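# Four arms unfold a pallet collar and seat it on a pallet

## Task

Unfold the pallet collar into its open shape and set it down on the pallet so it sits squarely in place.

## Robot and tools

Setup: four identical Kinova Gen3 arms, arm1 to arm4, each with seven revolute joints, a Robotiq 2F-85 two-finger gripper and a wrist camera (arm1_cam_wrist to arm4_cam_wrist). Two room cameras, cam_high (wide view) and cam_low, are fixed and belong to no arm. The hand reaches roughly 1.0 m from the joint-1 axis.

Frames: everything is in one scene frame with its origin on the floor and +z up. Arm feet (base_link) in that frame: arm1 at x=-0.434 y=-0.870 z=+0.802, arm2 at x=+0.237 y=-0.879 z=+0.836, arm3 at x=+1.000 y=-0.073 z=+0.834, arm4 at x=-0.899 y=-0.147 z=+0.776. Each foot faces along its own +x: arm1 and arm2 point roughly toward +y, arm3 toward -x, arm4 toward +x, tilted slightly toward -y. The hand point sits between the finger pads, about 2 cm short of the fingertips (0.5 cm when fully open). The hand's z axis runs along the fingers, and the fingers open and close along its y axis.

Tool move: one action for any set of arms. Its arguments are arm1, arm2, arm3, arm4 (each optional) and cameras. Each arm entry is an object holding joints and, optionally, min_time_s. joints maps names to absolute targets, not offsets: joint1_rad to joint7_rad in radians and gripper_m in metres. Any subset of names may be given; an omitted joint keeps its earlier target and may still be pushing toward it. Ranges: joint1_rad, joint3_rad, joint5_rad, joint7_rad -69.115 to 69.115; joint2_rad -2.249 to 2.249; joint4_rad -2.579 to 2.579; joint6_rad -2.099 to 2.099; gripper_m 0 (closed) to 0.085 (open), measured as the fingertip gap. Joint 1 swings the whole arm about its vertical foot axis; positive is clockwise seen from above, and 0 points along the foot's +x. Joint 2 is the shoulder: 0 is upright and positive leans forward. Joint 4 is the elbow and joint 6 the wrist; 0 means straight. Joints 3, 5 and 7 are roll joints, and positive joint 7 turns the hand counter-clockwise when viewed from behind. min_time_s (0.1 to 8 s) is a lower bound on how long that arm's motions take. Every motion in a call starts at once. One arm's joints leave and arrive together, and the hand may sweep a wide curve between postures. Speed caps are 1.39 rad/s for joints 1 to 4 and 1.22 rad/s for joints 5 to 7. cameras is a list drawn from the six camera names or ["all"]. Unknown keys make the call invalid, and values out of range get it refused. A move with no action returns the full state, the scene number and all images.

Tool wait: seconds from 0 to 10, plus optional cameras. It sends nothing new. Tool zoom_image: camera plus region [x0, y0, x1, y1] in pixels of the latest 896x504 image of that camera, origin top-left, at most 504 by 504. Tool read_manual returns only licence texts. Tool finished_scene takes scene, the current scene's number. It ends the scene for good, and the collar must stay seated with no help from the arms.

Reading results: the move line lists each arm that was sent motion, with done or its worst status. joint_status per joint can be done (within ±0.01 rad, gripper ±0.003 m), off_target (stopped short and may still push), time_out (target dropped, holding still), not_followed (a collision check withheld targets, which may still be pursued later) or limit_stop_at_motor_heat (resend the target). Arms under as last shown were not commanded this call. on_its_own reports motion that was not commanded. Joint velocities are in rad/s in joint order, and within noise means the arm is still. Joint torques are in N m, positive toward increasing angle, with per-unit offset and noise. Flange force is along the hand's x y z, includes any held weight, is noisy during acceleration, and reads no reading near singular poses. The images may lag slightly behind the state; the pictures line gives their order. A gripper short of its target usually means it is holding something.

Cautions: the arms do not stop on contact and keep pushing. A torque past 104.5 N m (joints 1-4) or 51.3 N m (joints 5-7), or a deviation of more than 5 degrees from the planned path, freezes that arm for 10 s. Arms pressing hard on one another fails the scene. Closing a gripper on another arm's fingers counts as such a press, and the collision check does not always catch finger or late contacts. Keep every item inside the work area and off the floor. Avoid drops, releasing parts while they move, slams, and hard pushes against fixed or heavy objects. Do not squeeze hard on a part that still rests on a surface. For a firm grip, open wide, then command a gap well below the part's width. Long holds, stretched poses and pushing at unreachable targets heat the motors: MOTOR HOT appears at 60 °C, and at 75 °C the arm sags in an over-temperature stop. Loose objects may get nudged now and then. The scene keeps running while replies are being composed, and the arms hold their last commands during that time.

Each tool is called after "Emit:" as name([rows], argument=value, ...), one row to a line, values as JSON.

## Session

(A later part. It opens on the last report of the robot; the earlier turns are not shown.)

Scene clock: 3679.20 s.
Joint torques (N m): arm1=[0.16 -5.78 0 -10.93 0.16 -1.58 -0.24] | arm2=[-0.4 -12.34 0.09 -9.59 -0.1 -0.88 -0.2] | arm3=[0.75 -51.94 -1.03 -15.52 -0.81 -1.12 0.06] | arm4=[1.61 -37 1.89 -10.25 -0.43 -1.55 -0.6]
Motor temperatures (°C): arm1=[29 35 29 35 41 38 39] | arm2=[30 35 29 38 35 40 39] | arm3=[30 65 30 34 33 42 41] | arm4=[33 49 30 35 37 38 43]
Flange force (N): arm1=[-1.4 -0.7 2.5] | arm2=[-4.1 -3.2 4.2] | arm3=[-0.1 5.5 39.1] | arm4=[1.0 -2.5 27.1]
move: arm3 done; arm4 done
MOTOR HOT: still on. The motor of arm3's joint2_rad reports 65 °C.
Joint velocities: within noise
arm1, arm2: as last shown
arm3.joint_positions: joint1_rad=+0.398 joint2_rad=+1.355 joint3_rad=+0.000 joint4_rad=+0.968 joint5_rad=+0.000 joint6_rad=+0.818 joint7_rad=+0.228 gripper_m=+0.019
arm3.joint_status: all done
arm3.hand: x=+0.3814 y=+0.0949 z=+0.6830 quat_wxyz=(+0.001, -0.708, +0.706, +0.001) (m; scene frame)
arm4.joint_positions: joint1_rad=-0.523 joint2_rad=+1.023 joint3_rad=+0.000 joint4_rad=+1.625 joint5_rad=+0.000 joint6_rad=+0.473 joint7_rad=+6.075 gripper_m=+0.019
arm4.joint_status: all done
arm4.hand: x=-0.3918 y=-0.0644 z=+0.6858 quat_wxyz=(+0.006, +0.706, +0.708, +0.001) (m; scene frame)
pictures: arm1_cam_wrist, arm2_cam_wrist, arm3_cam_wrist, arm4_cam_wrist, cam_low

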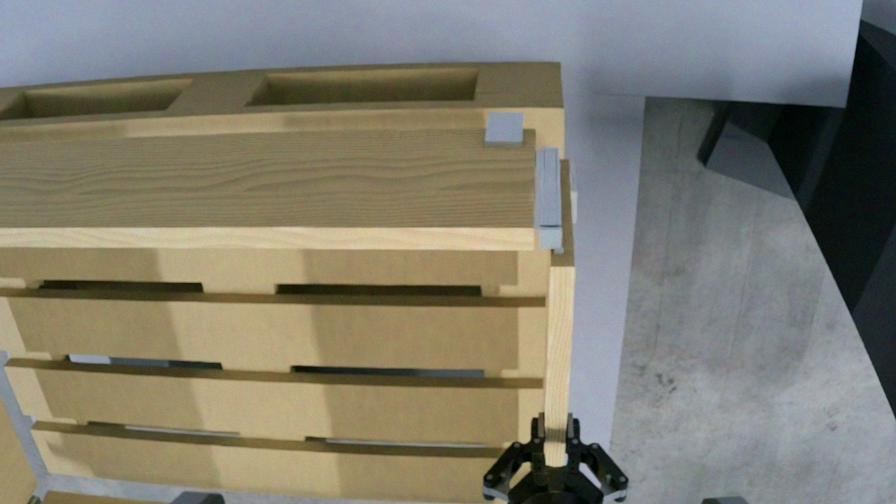

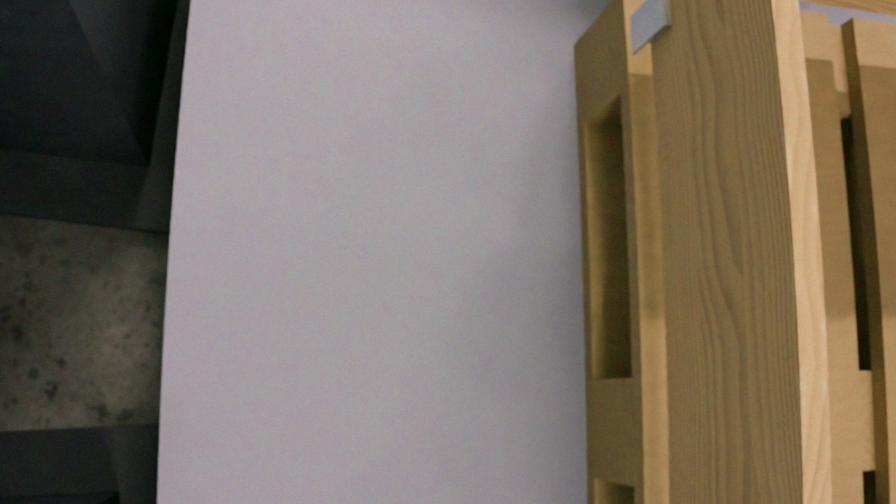

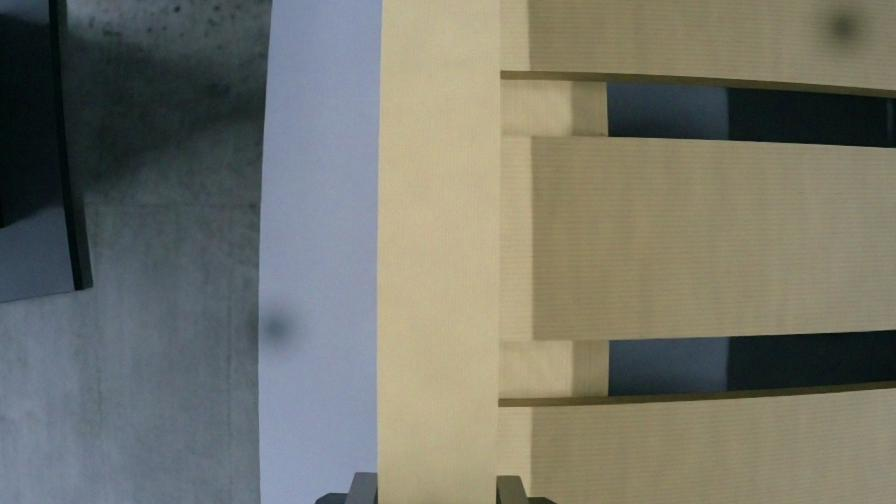

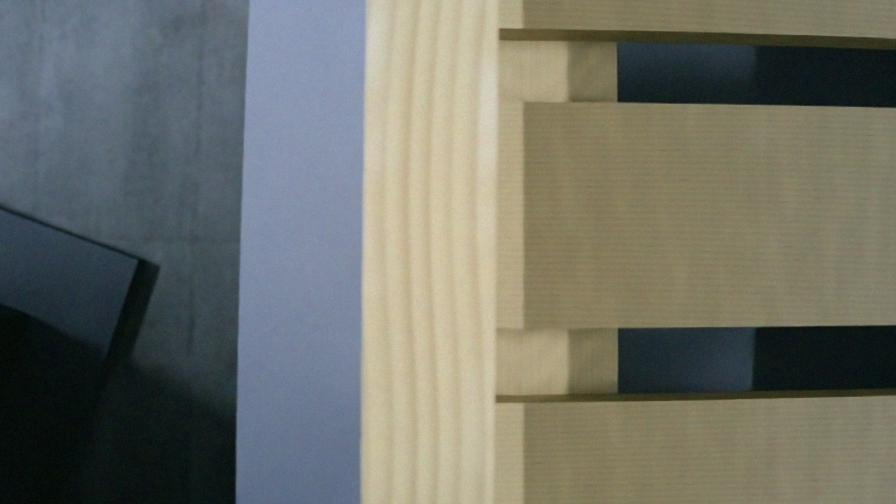

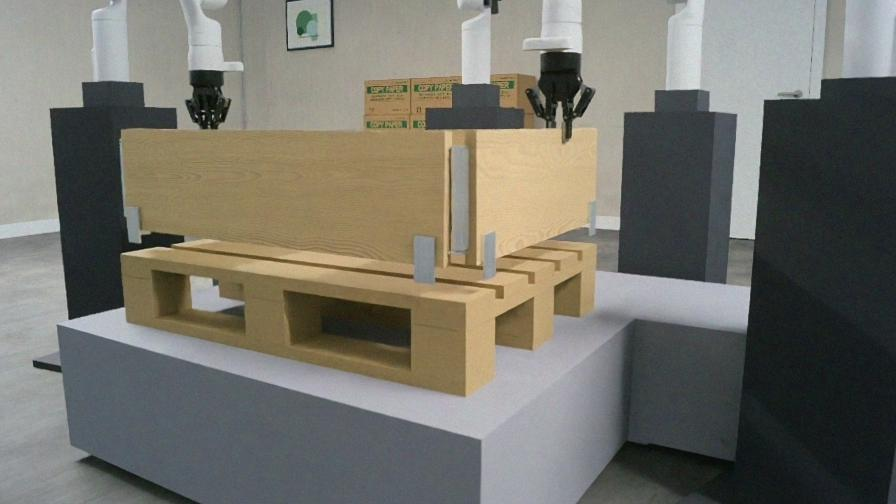

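Emit:
move(arm3={"joints": {"joint2_rad": 1.4096, "joint4_rad": 0.9337, "joint6_rad": 0.7983}, "min_time_s": 2.5}, arm4={"joints": {"joint2_rad": 1.0799, "joint4_rad": 1.6107, "joint6_rad": 0.4306}, "min_time_s": 2.5}, cameras=["arm1_cam_wrist", "arm2_cam_wrist", "cam_low"])

Emit:
zoom_image(camera="cam_low", region=[350, 200, 630, 400])

Emit:
zoom_image(camera="cam_low", region=[90, 180, 290, 340])

Emit:
zoom_image(camera="arm1_cam_wrist", region=[440, 80, 640, 300])

Emit:
zoom_image(camera="arm2_cam_wrist", region=[560, 0, 896, 250])

Scene clock: 3778.10 s.
Joint torques (N m): arm1=[0.14 -5.77 0.01 -11.05 0.13 -1.61 -0.25] | arm2=[-0.43 -12.35 0.14 -9.58 -0.08 -0.86 -0.2] | arm3=[0.99 -51.1 -0.86 -14.16 -0.62 -0.5 0.21] | arm4=[1.41 -36.56 1.69 -8.43 -0.36 -0.9 -0.47]
Motor temperatures (°C): arm1=[29 35 29 35 41 38 39] | arm2=[30 35 29 38 35 40 39] | arm3=[30 59 30 34 33 42 41] | arm4=[33 47 30 34 37 38 43]
Flange force (N): arm1=[-1.0 -0.6 2.6] | arm2=[-4.2 -3.2 4.3] | arm3=[-0.1 7.8 39.3] | arm4=[1.2 -0.6 27.4]
move: arm3 done; arm4 done
MOTOR HOT: still on. The motor of arm3's joint2_rad reports 59 °C.
Joint velocities: within noise
arm1, arm2: as last shown
arm3.joint_positions: joint1_rad=+0.398 joint2_rad=+1.410 joint3_rad=+0.000 joint4_rad=+0.934 joint5_rad=+0.000 joint6_rad=+0.798 joint7_rad=+0.228 gripper_m=+0.019
arm3.joint_status: all done
arm3.hand: x=+0.3815 y=+0.0949 z=+0.6560 quat_wxyz=(+0.001, -0.708, +0.706, +0.001) (m; scene frame)
arm4.joint_positions: joint1_rad=-0.523 joint2_rad=+1.080 joint3_rad=+0.000 joint4_rad=+1.611 joint5_rad=+0.000 joint6_rad=+0.431 joint7_rad=+6.075 gripper_m=+0.019
arm4.joint_status: all done
arm4.hand: x=-0.3920 y=-0.0647 z=+0.6588 quat_wxyz=(+0.006, +0.706, +0.708, +0.001) (m; scene frame)
pictures: arm1_cam_wrist, arm2_cam_wrist, cam_low

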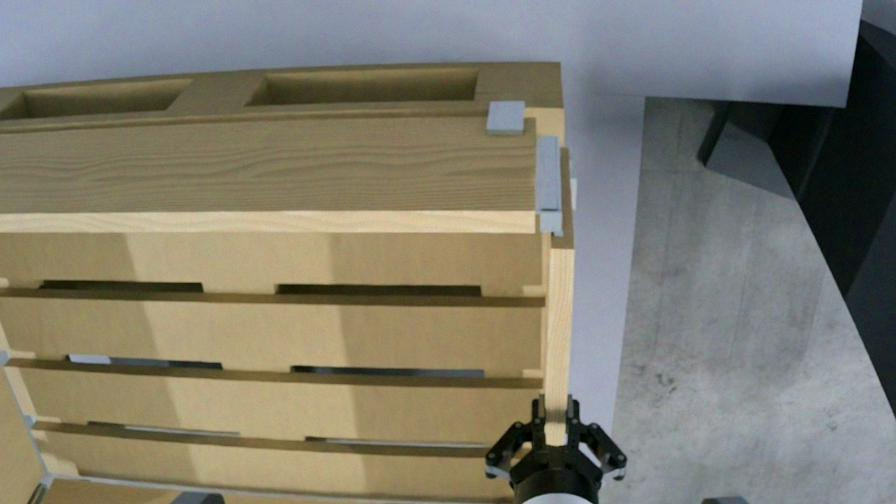

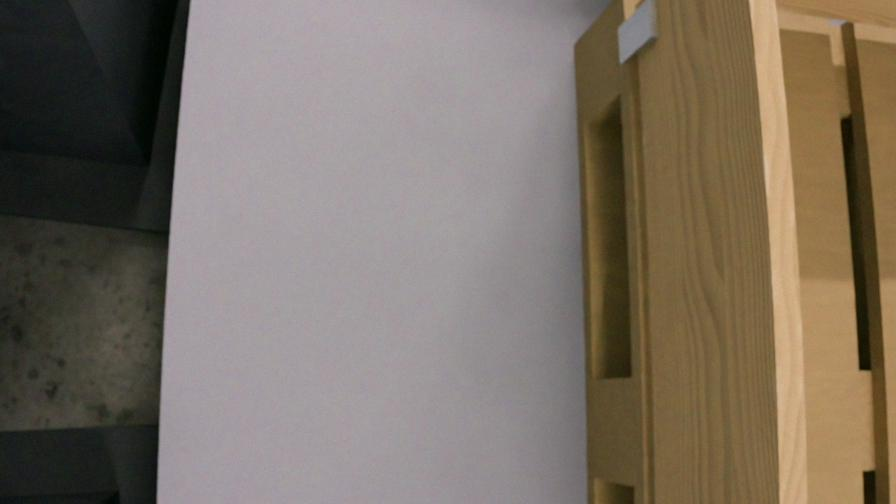

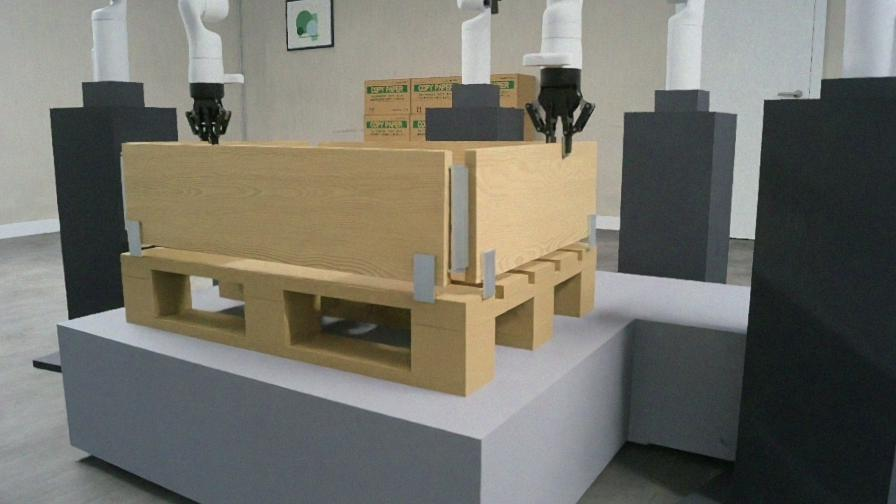

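Scaled by 1.800 from the camera's 896x504 image, which has a finer 1280x720 frame.

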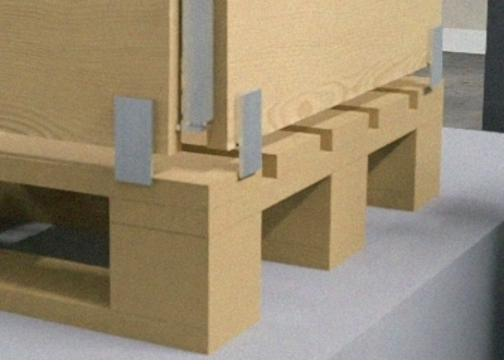

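Scaled by 2.520 from the camera's 896x504 image, which has a finer 1280x720 frame.

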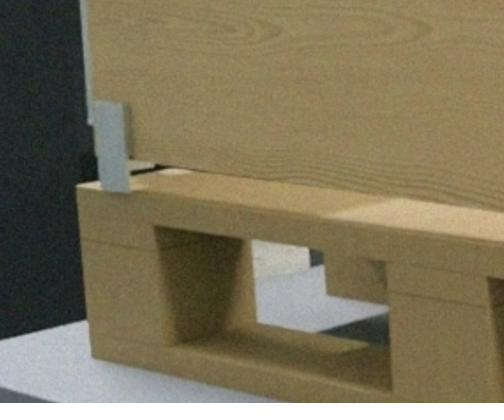

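Scaled by 2.291 from the camera's 896x504 image, which has a finer 1280x720 frame.

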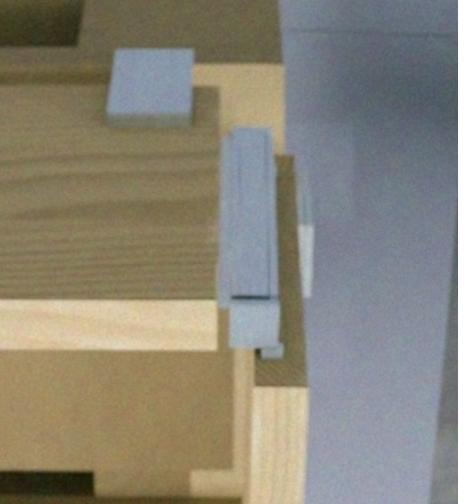

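Scaled by 1.500 from the camera's 896x504 image, which has a finer 1280x720 frame.

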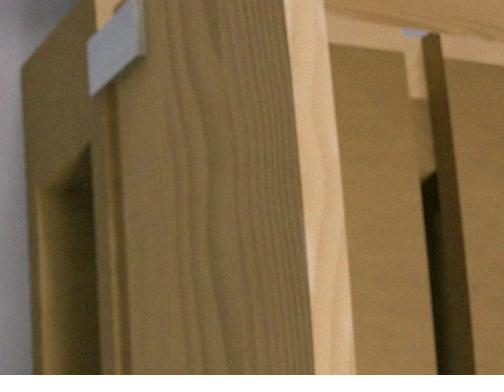

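Emit:
move(arm3={"joints": {"joint2_rad": 1.4221, "joint4_rad": 0.9247, "joint6_rad": 0.7946}, "min_time_s": 1.5}, arm4={"joints": {"joint2_rad": 1.0928, "joint4_rad": 1.6066, "joint6_rad": 0.4218}, "min_time_s": 1.5}, cameras=["cam_high"])

Emit:
zoom_image(camera="cam_high", region=[300, 150, 600, 350])

Scene clock: 3936.90 s.
Joint torques (N m): arm1=[0.23 -5.73 -0.01 -10.98 0.15 -1.57 -0.22] | arm2=[-0.38 -12.37 0.11 -9.55 -0.11 -0.87 -0.2] | arm3=[0.93 -51.31 -0.91 -14.31 -0.64 -0.63 0.19] | arm4=[1.45 -36.73 1.78 -8.38 -0.38 -0.98 -0.46]
Motor temperatures (°C): arm1=[29 34 29 35 41 38 39] | arm2=[30 35 29 38 35 40 39] | arm3=[30 53 30 34 33 42 41] | arm4=[33 45 30 33 37 38 43]
Flange force (N): arm1=[-1.2 -0.6 2.5] | arm2=[-3.9 -3.2 4.2] | arm3=[-0.1 7.6 39.4] | arm4=[1.2 -0.6 27.5]
move: arm3 done; arm4 done
MOTOR HOT: cleared for the motors of arm3.
Joint velocities: within noise
arm1, arm2: as last shown
arm3.joint_positions: joint1_rad=+0.398 joint2_rad=+1.422 joint3_rad=+0.000 joint4_rad=+0.925 joint5_rad=+0.000 joint6_rad=+0.795 joint7_rad=+0.228 gripper_m=+0.019
arm3.joint_status: all done
arm3.hand: x=+0.3814 y=+0.0950 z=+0.6500 quat_wxyz=(+0.001, -0.708, +0.706, +0.001) (m; scene frame)
arm4.joint_positions: joint1_rad=-0.523 joint2_rad=+1.093 joint3_rad=+0.000 joint4_rad=+1.607 joint5_rad=+0.000 joint6_rad=+0.422 joint7_rad=+6.075 gripper_m=+0.019
arm4.joint_status: all done
arm4.hand: x=-0.3921 y=-0.0648 z=+0.6528 quat_wxyz=(+0.006, +0.706, +0.708, +0.001) (m; scene frame)
pictures: cam_high

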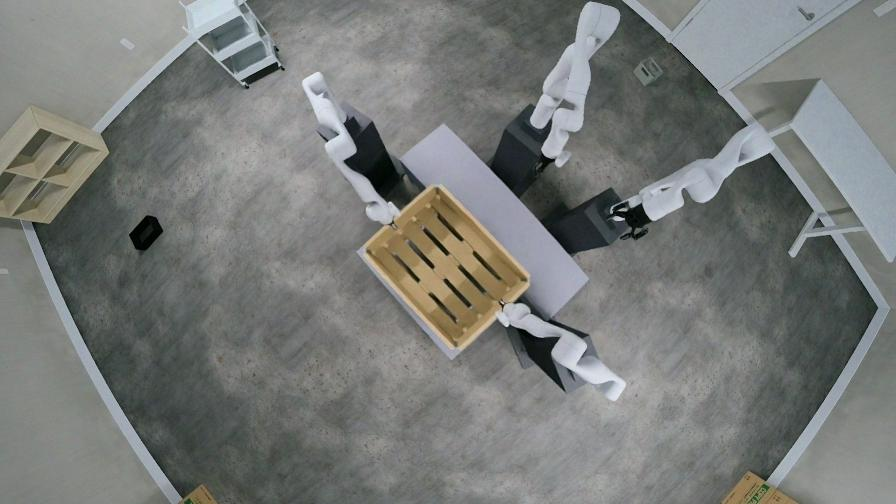

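Scaled by 1.680 from the camera's 896x504 image, which has a finer 1280x720 frame.

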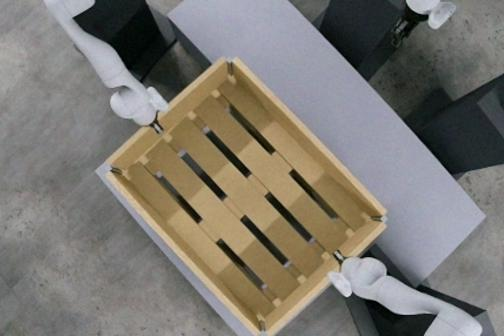

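Emit:
move(arm3={"joints": {"joint2_rad": 1.4284, "joint4_rad": 0.9203, "joint6_rad": 0.7928}, "min_time_s": 1.2}, arm4={"joints": {"joint2_rad": 1.0993, "joint4_rad": 1.6046, "joint6_rad": 0.4174}, "min_time_s": 1.2})

Scene clock: 3947.70 s.
Joint torques (N m): arm1=[0.18 -5.77 -0.04 -11.05 0.15 -1.59 -0.25] | arm2=[-0.44 -12.38 0.09 -9.52 -0.11 -0.88 -0.19] | arm3=[1.07 -50.86 -0.76 -13.92 -0.59 -0.4 0.21] | arm4=[1.37 -36.37 1.66 -7.71 -0.4 -0.64 -0.44]
Motor temperatures (°C): arm1=[29 34 29 35 41 38 39] | arm2=[30 35 29 38 35 40 39] | arm3=[30 53 30 34 33 42 41] | arm4=[33 45 30 33 37 38 43]
Flange force (N): arm1=[-1.0 -0.8 2.7] | arm2=[-4.0 -2.9 4.2] | arm3=[0.0 7.9 39.2] | arm4=[1.3 0.4 27.6]
move: arm3 done; arm4 done
Joint velocities: within noise
arm1, arm2: as last shown
arm3.joint_positions: joint1_rad=+0.398 joint2_rad=+1.428 joint3_rad=+0.000 joint4_rad=+0.920 joint5_rad=+0.000 joint6_rad=+0.793 joint7_rad=+0.228 gripper_m=+0.019
arm3.joint_status: all done
arm3.hand: x=+0.3814 y=+0.0950 z=+0.6469 quat_wxyz=(+0.001, -0.708, +0.706, +0.001) (m; scene frame)
arm4.joint_positions: joint1_rad=-0.523 joint2_rad=+1.099 joint3_rad=+0.000 joint4_rad=+1.605 joint5_rad=+0.000 joint6_rad=+0.417 joint7_rad=+6.075 gripper_m=+0.019
arm4.joint_status: all done
arm4.hand: x=-0.3921 y=-0.0648 z=+0.6498 quat_wxyz=(+0.006, +0.706, +0.708, +0.001) (m; scene frame)
pictures: none

No contact yet; continue in small steps.

Emit:
move(arm3={"joints": {"joint2_rad": 1.4346, "joint4_rad": 0.9158, "joint6_rad": 0.7911}, "min_time_s": 1.2}, arm4={"joints": {"joint2_rad": 1.1057, "joint4_rad": 1.6025, "joint6_rad": 0.413}, "min_time_s": 1.2}, cameras=["cam_low", "arm1_cam_wrist", "arm2_cam_wrist"])

Emit:
zoom_image(camera="cam_low", region=[350, 200, 630, 400])

Emit:
zoom_image(camera="cam_low", region=[90, 180, 290, 340])

Emit:
zoom_image(camera="arm1_cam_wrist", region=[440, 80, 640, 300])

Emit:
zoom_image(camera="arm1_cam_wrist", region=[0, 330, 220, 504])

Emit:
zoom_image(camera="arm2_cam_wrist", region=[560, 0, 896, 250])

Scene clock: 3959.80 s.
Joint torques (N m): arm1=[0.12 -5.83 -0.01 -10.95 0.14 -1.61 -0.22] | arm2=[-0.4 -12.34 0.13 -9.57 -0.09 -0.87 -0.17] | arm3=[1.12 -50.77 -0.74 -13.79 -0.59 -0.37 0.2] | arm4=[1.33 -36.3 1.56 -7.47 -0.31 -0.57 -0.4]
Motor temperatures (°C): arm1=[29 34 29 35 41 38 39] | arm2=[30 35 29 38 35 40 39] | arm3=[30 53 30 34 33 42 41] | arm4=[33 45 30 33 37 38 43]
Flange force (N): arm1=[-1.5 -0.6 2.5] | arm2=[-4.0 -3.3 4.2] | arm3=[0.0 8.3 39.2] | arm4=[1.4 0.7 27.6]
move: arm3 done; arm4 done
Joint velocities: within noise
arm1, arm2: as last shown
arm3.joint_positions: joint1_rad=+0.398 joint2_rad=+1.435 joint3_rad=+0.000 joint4_rad=+0.916 joint5_rad=+0.000 joint6_rad=+0.791 joint7_rad=+0.228 gripper_m=+0.019
arm3.joint_status: all done
arm3.hand: x=+0.3815 y=+0.0950 z=+0.6440 quat_wxyz=(+0.001, -0.708, +0.706, +0.001) (m; scene frame)
arm4.joint_positions: joint1_rad=-0.523 joint2_rad=+1.106 joint3_rad=+0.000 joint4_rad=+1.603 joint5_rad=+0.000 joint6_rad=+0.413 joint7_rad=+6.075 gripper_m=+0.019
arm4.joint_status: all done
arm4.hand: x=-0.3922 y=-0.0649 z=+0.6468 quat_wxyz=(+0.006, +0.706, +0.708, +0.001) (m; scene frame)
pictures: arm1_cam_wrist, arm2_cam_wrist, cam_low

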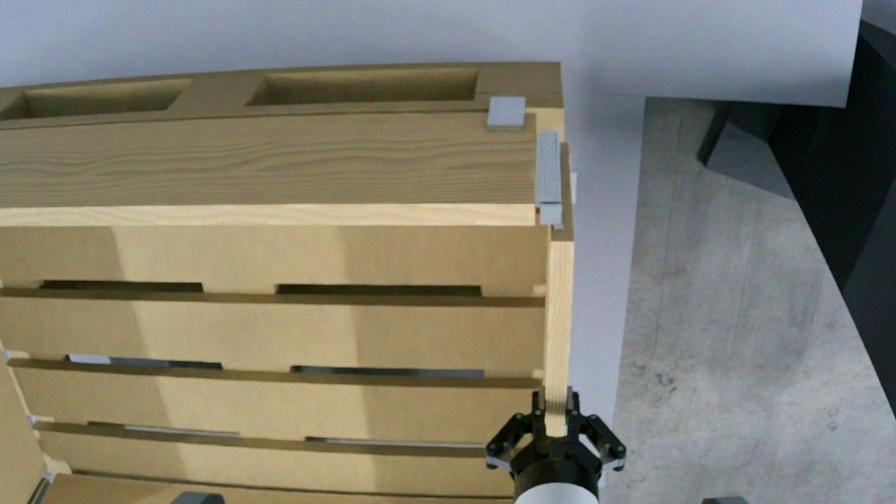

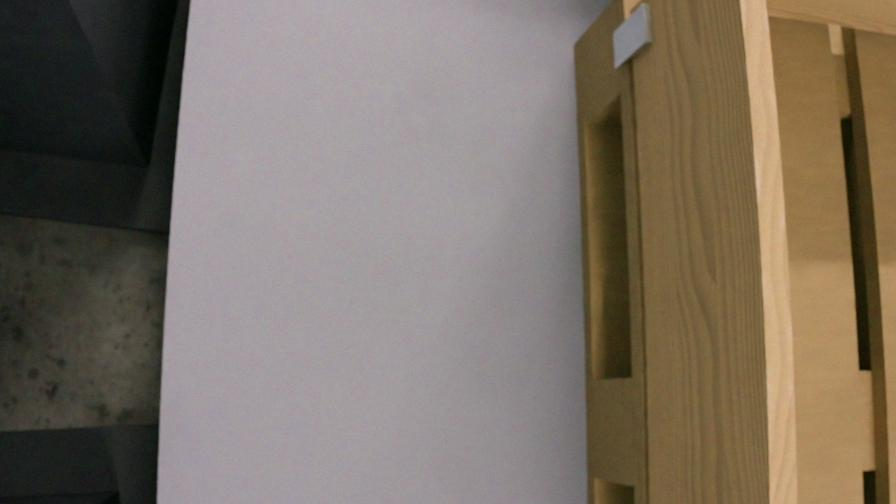

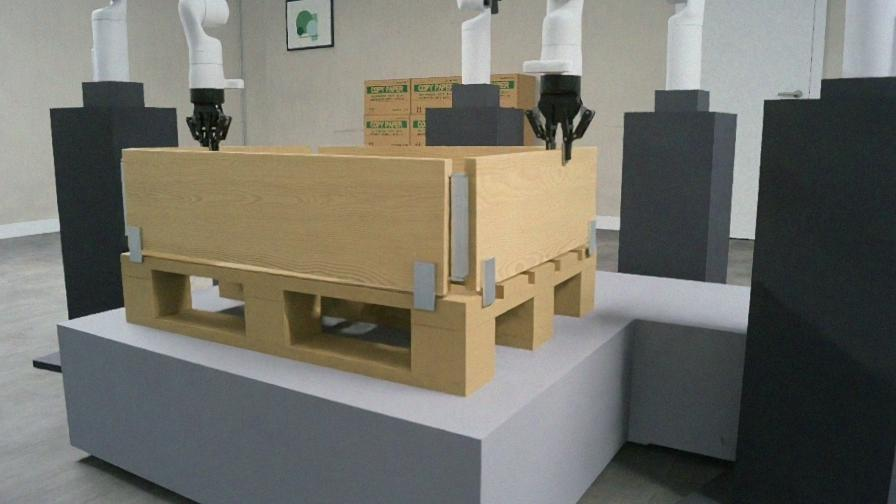

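Scaled by 1.800 from the camera's 896x504 image, which has a finer 1280x720 frame.

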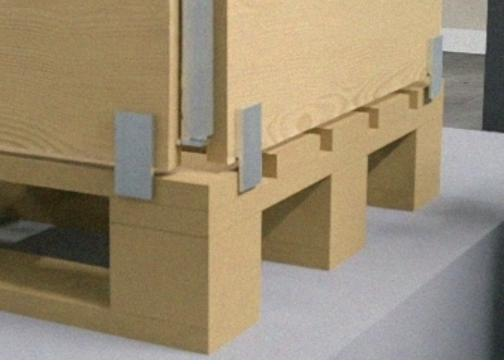

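Scaled by 2.520 from the camera's 896x504 image, which has a finer 1280x720 frame.

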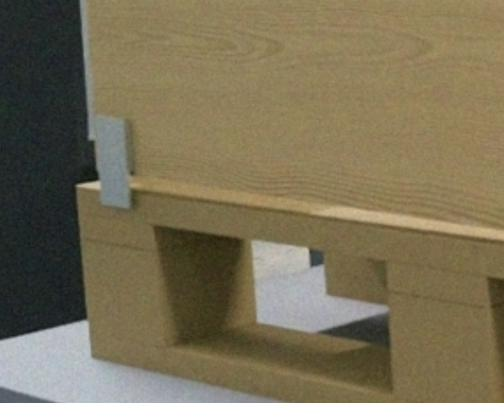

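Scaled by 2.291 from the camera's 896x504 image, which has a finer 1280x720 frame.

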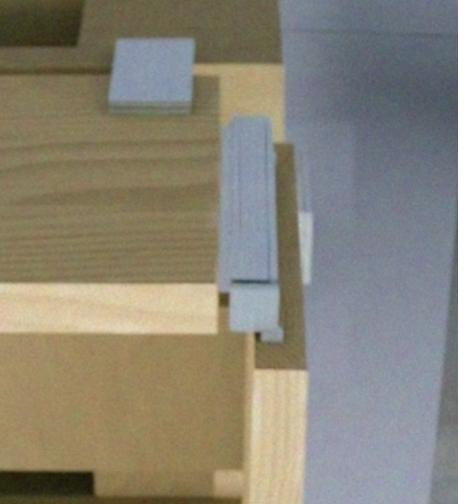

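Scaled by 2.291 from the camera's 896x504 image, which has a finer 1280x720 frame.

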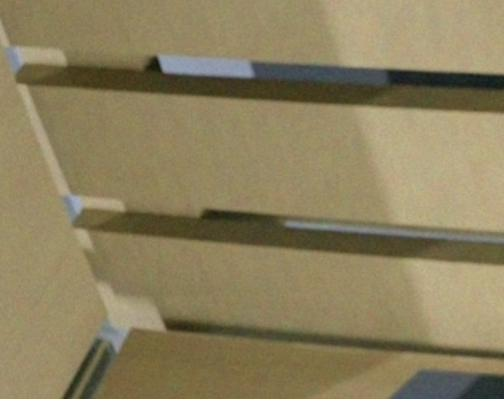

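Scaled by 1.500 from the camera's 896x504 image, which has a finer 1280x720 frame.

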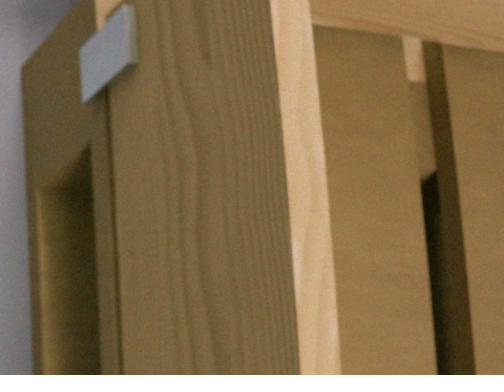

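Emit:
move(arm3={"joints": {"joint2_rad": 1.4431, "joint4_rad": 0.9093, "joint6_rad": 0.7891}, "min_time_s": 1.5}, arm4={"joints": {"joint2_rad": 1.1144, "joint4_rad": 1.5994, "joint6_rad": 0.4074}, "min_time_s": 1.5})

Scene clock: 4096.73 s.
Joint torques (N m): arm1=[0.18 -5.78 -0.05 -10.95 0.15 -1.64 -0.21] | arm2=[-0.42 -12.37 0.11 -9.56 -0.1 -0.86 -0.17] | arm3=[1.02 -50.87 -0.78 -13.92 -0.6 -0.46 0.18] | arm4=[1.32 -36.37 1.61 -7.45 -0.44 -0.61 -0.43]
Motor temperatures (°C): arm1=[29 34 29 35 41 38 39] | arm2=[30 35 29 38 35 40 39] | arm3=[30 52 30 34 33 42 41] | arm4=[33 45 30 33 37 38 43]
Flange force (N): arm1=[-1.4 -0.7 2.3] | arm2=[-4.0 -3.2 4.3] | arm3=[-0.1 7.9 39.2] | arm4=[1.2 0.6 27.6]
move: arm3 done; arm4 done
Joint velocities: within noise
arm1, arm2: as last shown
arm3.joint_positions: joint1_rad=+0.398 joint2_rad=+1.443 joint3_rad=+0.000 joint4_rad=+0.909 joint5_rad=+0.000 joint6_rad=+0.789 joint7_rad=+0.228 gripper_m=+0.019
arm3.joint_status: all done
arm3.hand: x=+0.3814 y=+0.0950 z=+0.6400 quat_wxyz=(+0.001, -0.708, +0.706, +0.001) (m; scene frame)
arm4.joint_positions: joint1_rad=-0.523 joint2_rad=+1.114 joint3_rad=+0.000 joint4_rad=+1.599 joint5_rad=+0.000 joint6_rad=+0.407 joint7_rad=+6.075 gripper_m=+0.019
arm4.joint_status: all done
arm4.hand: x=-0.3922 y=-0.0649 z=+0.6428 quat_wxyz=(+0.006, +0.706, +0.708, +0.001) (m; scene frame)
pictures: none

Emit:
move(arm3={"joints": {"joint2_rad": 1.4517, "joint4_rad": 0.9028, "joint6_rad": 0.7871}, "min_time_s": 1.5}, arm4={"joints": {"joint2_rad": 1.123, "joint4_rad": 1.5963, "joint6_rad": 0.4019}, "min_time_s": 1.5})

Emit:
move(arm3={"joints": {"joint2_rad": 1.4559, "joint4_rad": 0.8995, "joint6_rad": 0.7861}, "min_time_s": 1.2}, arm4={"joints": {"joint2_rad": 1.1274, "joint4_rad": 1.5948, "joint6_rad": 0.3991}, "min_time_s": 1.2}, cameras=["cam_low", "arm1_cam_wrist", "arm2_cam_wrist"])

Emit:
zoom_image(camera="cam_low", region=[350, 200, 630, 400])

Emit:
zoom_image(camera="cam_low", region=[90, 180, 290, 340])

Emit:
zoom_image(camera="arm1_cam_wrist", region=[440, 80, 640, 300])

Emit:
zoom_image(camera="arm1_cam_wrist", region=[0, 330, 220, 504])

Emit:
zoom_image(camera="arm2_cam_wrist", region=[560, 0, 896, 250])

Scene clock: 4119.10 s.
Joint torques (N m): arm1=[0.18 -5.8 -0.07 -10.98 0.14 -1.6 -0.23] | arm2=[-0.37 -12.35 0.1 -9.57 -0.11 -0.86 -0.18] | arm3=[0.8 -49.63 -1.08 -13.55 -0.68 -0.55 0.2] | arm4=[0.98 -35.4 1.18 -7.24 -0.42 -0.76 -0.42]
Motor temperatures (°C): arm1=[29 34 29 35 41 38 39] | arm2=[30 35 29 38 35 40 39] | arm3=[30 51 30 34 33 42 41] | arm4=[33 45 30 33 37 38 43]
Flange force (N): arm1=[-1.3 -0.8 2.5] | arm2=[-3.9 -3.3 4.3] | arm3=[-0.4 7.6 37.1] | arm4=[0.6 0.7 25.3]
move: arm3 done; arm4 done
Joint velocities: within noise
arm1, arm2: as last shown
arm3.joint_positions: joint1_rad=+0.398 joint2_rad=+1.452 joint3_rad=+0.000 joint4_rad=+0.903 joint5_rad=+0.000 joint6_rad=+0.787 joint7_rad=+0.228 gripper_m=+0.019
arm3.joint_status: all done
arm3.hand: x=+0.3815 y=+0.0950 z=+0.6360 quat_wxyz=(+0.001, -0.708, +0.706, +0.001) (m; scene frame)
arm4.joint_positions: joint1_rad=-0.523 joint2_rad=+1.123 joint3_rad=+0.000 joint4_rad=+1.596 joint5_rad=+0.000 joint6_rad=+0.402 joint7_rad=+6.075 gripper_m=+0.019
arm4.joint_status: all done
arm4.hand: x=-0.3922 y=-0.0649 z=+0.6388 quat_wxyz=(+0.006, +0.706, +0.708, +0.001) (m; scene frame)
pictures: none

Scene clock: 4120.57 s.
Joint torques (N m): arm1=[0.13 -5.82 -0.04 -10.9 0.15 -1.57 -0.2] | arm2=[-0.41 -12.33 0.1 -9.57 -0.1 -0.88 -0.21] | arm3=[-0.59 -46.52 -1.82 -13.06 -0.78 -1.12 0.24] | arm4=[1.18 -33.14 1.9 -6.12 -0.08 -0.34 -0.23]
Motor temperatures (°C): arm1=[29 34 29 35 41 38 39] | arm2=[30 35 29 38 35 40 39] | arm3=[30 51 30 34 33 42 41] | arm4=[33 45 30 33 37 38 43]
Flange force (N): arm1=[-1.6 -0.7 2.5] | arm2=[-4.1 -3.1 4.1] | arm3=[-2.0 5.8 31.0] | arm4=[1.4 1.4 21.9]
move: arm3 done; arm4 done
Joint velocities: within noise
arm1.joint_positions: joint1_rad=+0.084 joint2_rad=-0.300 joint3_rad=+0.000 joint4_rad=+1.900 joint5_rad=+0.000 joint6_rad=+1.000 joint7_rad=+1.724 gripper_m=+0.085
arm1.joint_status: not commanded
arm1.hand: x=-0.3524 y=-0.5297 z=+1.2141 quat_wxyz=(-0.215, +0.680, -0.682, -0.163) (m; scene frame)
arm2.joint_positions: joint1_rad=-0.580 joint2_rad=+0.200 joint3_rad=+0.000 joint4_rad=+2.100 joint5_rad=+0.000 joint6_rad=+0.600 joint7_rad=-0.621 gripper_m=+0.040
arm2.joint_status: not commanded
arm2.hand: x=+0.0117 y=-0.5581 z=+1.0245 quat_wxyz=(+0.077, +0.027, -0.992, -0.097) (m; scene frame)
arm3.joint_positions: joint1_rad=+0.398 joint2_rad=+1.456 joint3_rad=+0.000 joint4_rad=+0.899 joint5_rad=+0.000 joint6_rad=+0.786 joint7_rad=+0.228 gripper_m=+0.019
arm3.joint_status: all done
arm3.hand: x=+0.3814 y=+0.0950 z=+0.6340 quat_wxyz=(+0.001, -0.708, +0.706, +0.001) (m; scene frame)
arm4.joint_positions: joint1_rad=-0.523 joint2_rad=+1.127 joint3_rad=+0.000 joint4_rad=+1.595 joint5_rad=+0.000 joint6_rad=+0.399 joint7_rad=+6.075 gripper_m=+0.019
arm4.joint_status: all done
arm4.hand: x=-0.3923 y=-0.0650 z=+0.6367 quat_wxyz=(+0.006, +0.706, +0.708, +0.001) (m; scene frame)
pictures: arm1_cam_wrist, arm2_cam_wrist, cam_low

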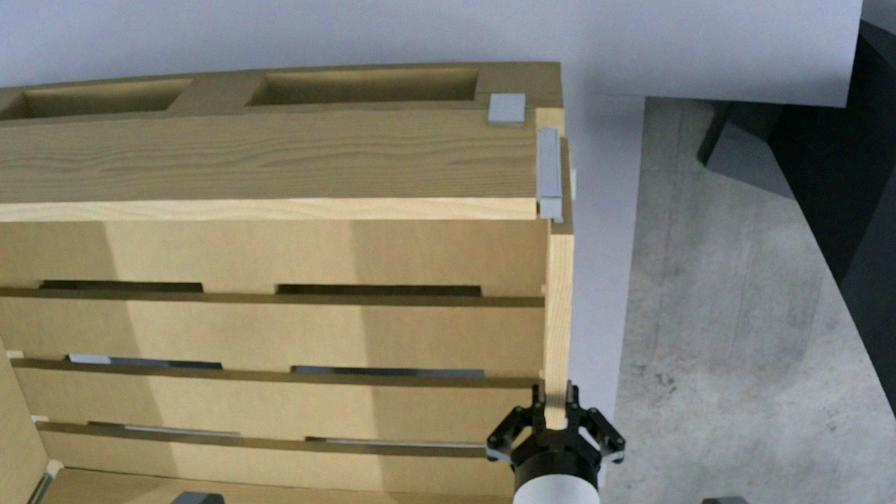

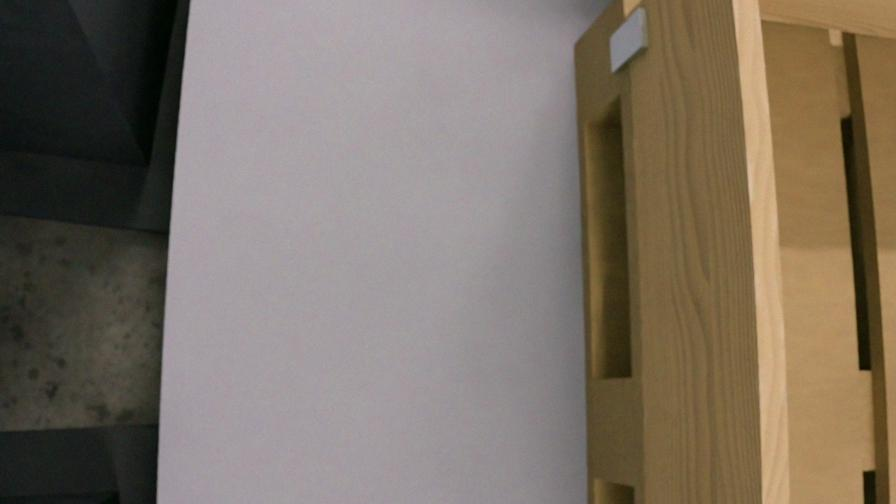

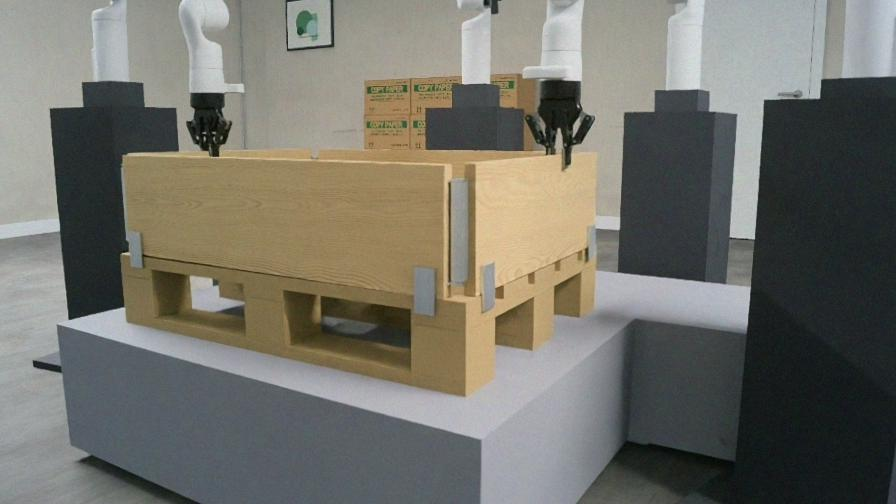

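Scaled by 1.800 from the camera's 896x504 image, which has a finer 1280x720 frame.

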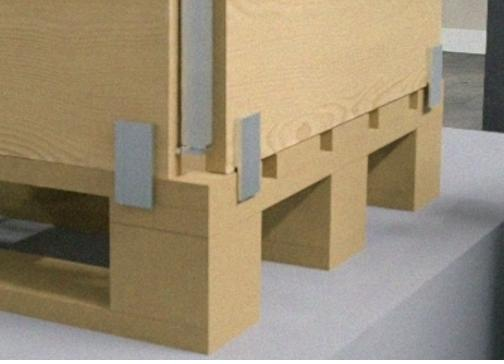

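Scaled by 2.520 from the camera's 896x504 image, which has a finer 1280x720 frame.

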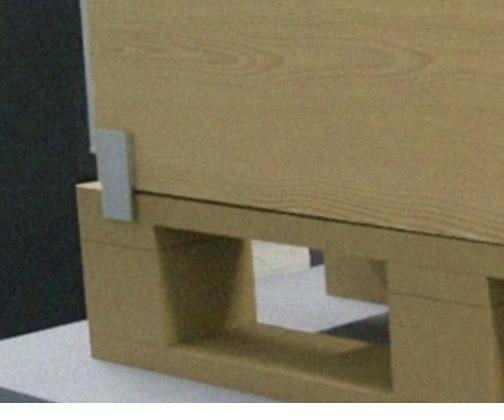

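Scaled by 2.291 from the camera's 896x504 image, which has a finer 1280x720 frame.

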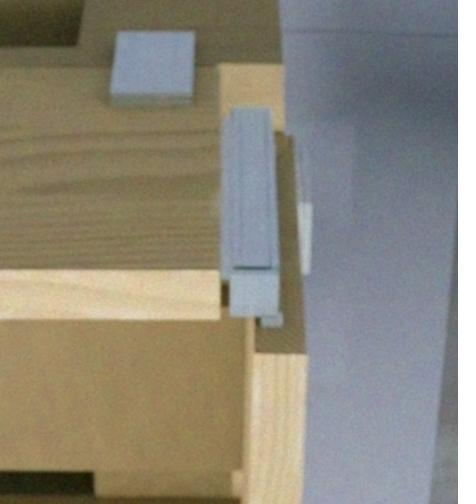

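Scaled by 2.291 from the camera's 896x504 image, which has a finer 1280x720 frame.

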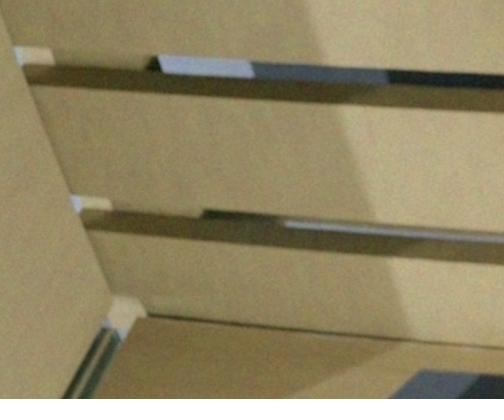

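Scaled by 1.500 from the camera's 896x504 image, which has a finer 1280x720 frame.

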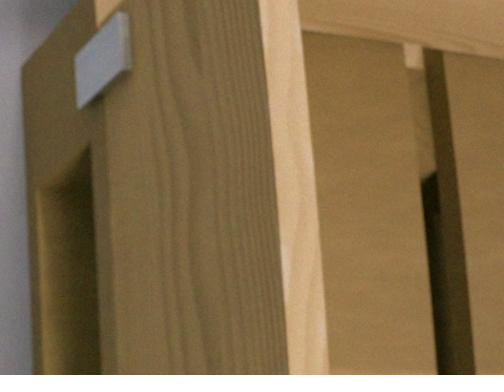

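Emit:
move(arm3={"joints": {"joint2_rad": 1.4591, "joint4_rad": 0.8971, "joint6_rad": 0.7854}, "min_time_s": 1.2}, arm4={"joints": {"joint2_rad": 1.1306, "joint4_rad": 1.5936, "joint6_rad": 0.397}, "min_time_s": 1.2})

Emit:
move(arm3={"joints": {"joint2_rad": 1.4623, "joint4_rad": 0.8947, "joint6_rad": 0.7846}, "min_time_s": 1.2}, arm4={"joints": {"joint2_rad": 1.1338, "joint4_rad": 1.5924, "joint6_rad": 0.3949}, "min_time_s": 1.2}, cameras=["cam_low", "arm1_cam_wrist"])

Emit:
zoom_image(camera="cam_low", region=[350, 200, 630, 400])

Emit:
zoom_image(camera="cam_low", region=[90, 180, 290, 340])

Emit:
zoom_image(camera="arm1_cam_wrist", region=[0, 330, 220, 504])

Scene clock: 4172.03 s.
Joint torques (N m): arm1=[0.21 -5.88 -0.01 -10.97 0.14 -1.59 -0.25] | arm2=[-0.43 -12.38 0.11 -9.56 -0.14 -0.84 -0.21] | arm3=[-2.83 -45.83 -3.25 -14.2 -1.16 -2.28 0.29] | arm4=[1.07 -32.76 2.14 -6.93 0.18 -0.85 -0.1]
Motor temperatures (°C): arm1=[29 34 29 35 41 38 39] | arm2=[30 35 29 38 35 40 39] | arm3=[30 50 30 34 33 42 41] | arm4=[33 44 30 33 37 38 43]
Flange force (N): arm1=[-1.5 -0.7 2.6] | arm2=[-4.1 -3.1 4.4] | arm3=[-4.3 1.2 27.0] | arm4=[1.1 -0.7 19.6]
move: arm3 done; arm4 done
Joint velocities: within noise
arm1, arm2: as last shown
arm3.joint_positions: joint1_rad=+0.398 joint2_rad=+1.459 joint3_rad=+0.000 joint4_rad=+0.897 joint5_rad=+0.000 joint6_rad=+0.785 joint7_rad=+0.228 gripper_m=+0.019
arm3.joint_status: all done
arm3.hand: x=+0.3815 y=+0.0950 z=+0.6325 quat_wxyz=(+0.001, -0.708, +0.706, +0.001) (m; scene frame)
arm4.joint_positions: joint1_rad=-0.523 joint2_rad=+1.131 joint3_rad=+0.000 joint4_rad=+1.594 joint5_rad=+0.000 joint6_rad=+0.397 joint7_rad=+6.075 gripper_m=+0.019
arm4.joint_status: all done
arm4.hand: x=-0.3923 y=-0.0650 z=+0.6353 quat_wxyz=(+0.006, +0.706, +0.708, +0.001) (m; scene frame)
pictures: none

Scene clock: 4173.53 s.
Joint torques (N m): arm1=[0.22 -5.82 -0.05 -11.02 0.18 -1.58 -0.24] | arm2=[-0.4 -12.32 0.1 -9.55 -0.1 -0.88 -0.21] | arm3=[-3.91 -44.73 -3.74 -15.19 -1.18 -3.5 0.36] | arm4=[-0.48 -26.87 0.15 -7.21 -0.11 -2.14 -0.11]
Motor temperatures (°C): arm1=[29 34 29 35 41 38 39] | arm2=[30 35 29 38 35 40 39] | arm3=[30 50 30 34 33 42 41] | arm4=[33 44 30 33 37 38 43]
Flange force (N): arm1=[-1.2 -0.8 2.7] | arm2=[-4.1 -3.1 4.1] | arm3=[-4.9 -2.6 22.4] | arm4=[-2.2 -2.9 4.7]
move: arm3 done; arm4 done
Joint velocities: within noise
arm1, arm2: as last shown
arm3.joint_positions: joint1_rad=+0.398 joint2_rad=+1.462 joint3_rad=+0.000 joint4_rad=+0.895 joint5_rad=+0.000 joint6_rad=+0.785 joint7_rad=+0.228 gripper_m=+0.019
arm3.joint_status: all done
arm3.hand: x=+0.3815 y=+0.0950 z=+0.6309 quat_wxyz=(+0.001, -0.708, +0.706, +0.001) (m; scene frame)
arm4.joint_positions: joint1_rad=-0.523 joint2_rad=+1.134 joint3_rad=+0.000 joint4_rad=+1.592 joint5_rad=+0.000 joint6_rad=+0.395 joint7_rad=+6.075 gripper_m=+0.019
arm4.joint_status: all done
arm4.hand: x=-0.3923 y=-0.0650 z=+0.6338 quat_wxyz=(+0.007, +0.706, +0.708, +0.001) (m; scene frame)
pictures: arm1_cam_wrist, cam_low

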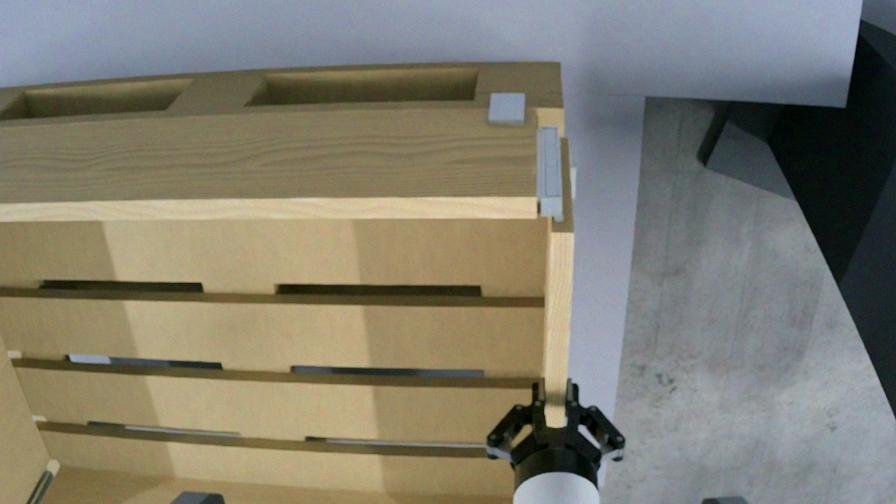

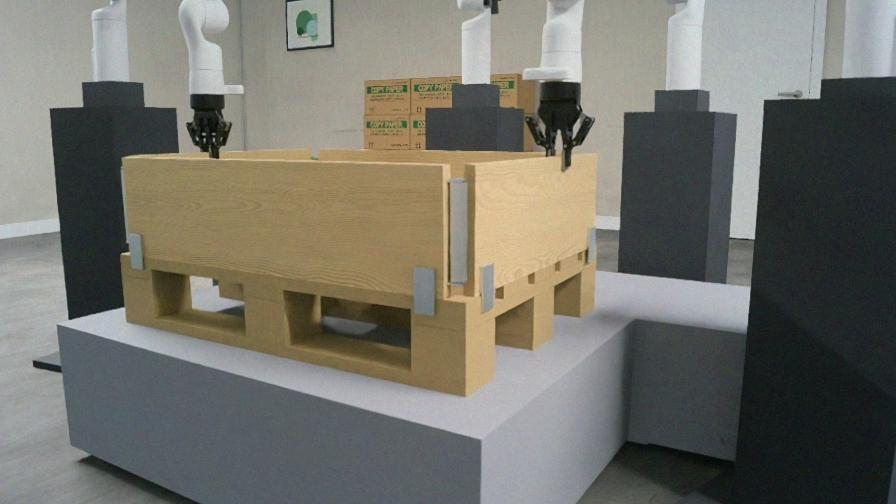

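Scaled by 1.800 from the camera's 896x504 image, which has a finer 1280x720 frame.

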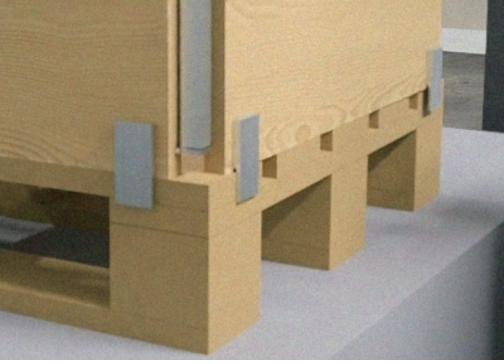

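Scaled by 2.520 from the camera's 896x504 image, which has a finer 1280x720 frame.

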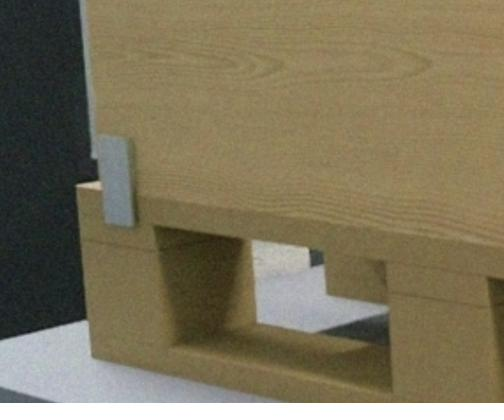

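Scaled by 2.291 from the camera's 896x504 image, which has a finer 1280x720 frame.

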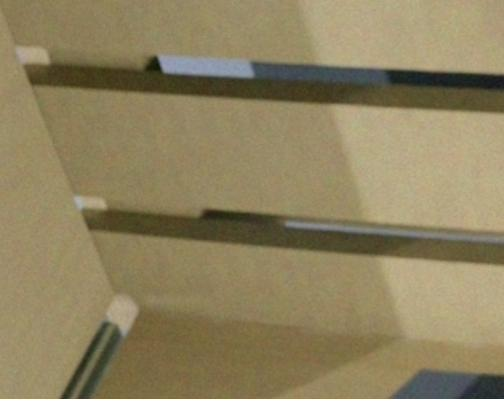

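Emit:
move(arm3={"joints": {"joint2_rad": 1.465, "joint4_rad": 0.8927, "joint6_rad": 0.784}, "min_time_s": 1.2}, arm4={"joints": {"joint2_rad": 1.1345, "joint4_rad": 1.5921, "joint6_rad": 0.3945}, "min_time_s": 1.2})

Scene clock: 4181.47 s.
Joint torques (N m): arm1=[0.18 -5.87 -0.01 -11 0.15 -1.61 -0.19] | arm2=[-0.43 -12.36 0.09 -9.57 -0.12 -0.89 -0.2] | arm3=[-2.43 -37.63 -2.77 -14.9 -0.72 -5.39 0.52] | arm4=[-1.2 -26.67 -0.61 -7.35 -0.27 -2.31 -0.11]
Motor temperatures (°C): arm1=[29 34 29 35 41 38 39] | arm2=[30 35 29 38 35 40 39] | arm3=[30 50 30 34 33 42 41] | arm4=[33 44 30 33 37 38 43]
Flange force (N): arm1=[-1.4 -0.5 2.6] | arm2=[-4.1 -3.1 4.2] | arm3=[-0.9 -7.7 6.8] | arm4=[-3.6 -2.8 3.9]
move: arm3 done; arm4 done
Joint velocities: within noise
arm1, arm2: as last shown
arm3.joint_positions: joint1_rad=+0.398 joint2_rad=+1.465 joint3_rad=+0.000 joint4_rad=+0.893 joint5_rad=+0.000 joint6_rad=+0.784 joint7_rad=+0.228 gripper_m=+0.019
arm3.joint_status: all done
arm3.hand: x=+0.3816 y=+0.0949 z=+0.6297 quat_wxyz=(+0.001, -0.708, +0.706, +0.000) (m; scene frame)
arm4.joint_positions: joint1_rad=-0.523 joint2_rad=+1.135 joint3_rad=+0.000 joint4_rad=+1.592 joint5_rad=+0.000 joint6_rad=+0.395 joint7_rad=+6.075 gripper_m=+0.019
arm4.joint_status: all done
arm4.hand: x=-0.3923 y=-0.0650 z=+0.6335 quat_wxyz=(+0.006, +0.706, +0.708, +0.001) (m; scene frame)
pictures: none


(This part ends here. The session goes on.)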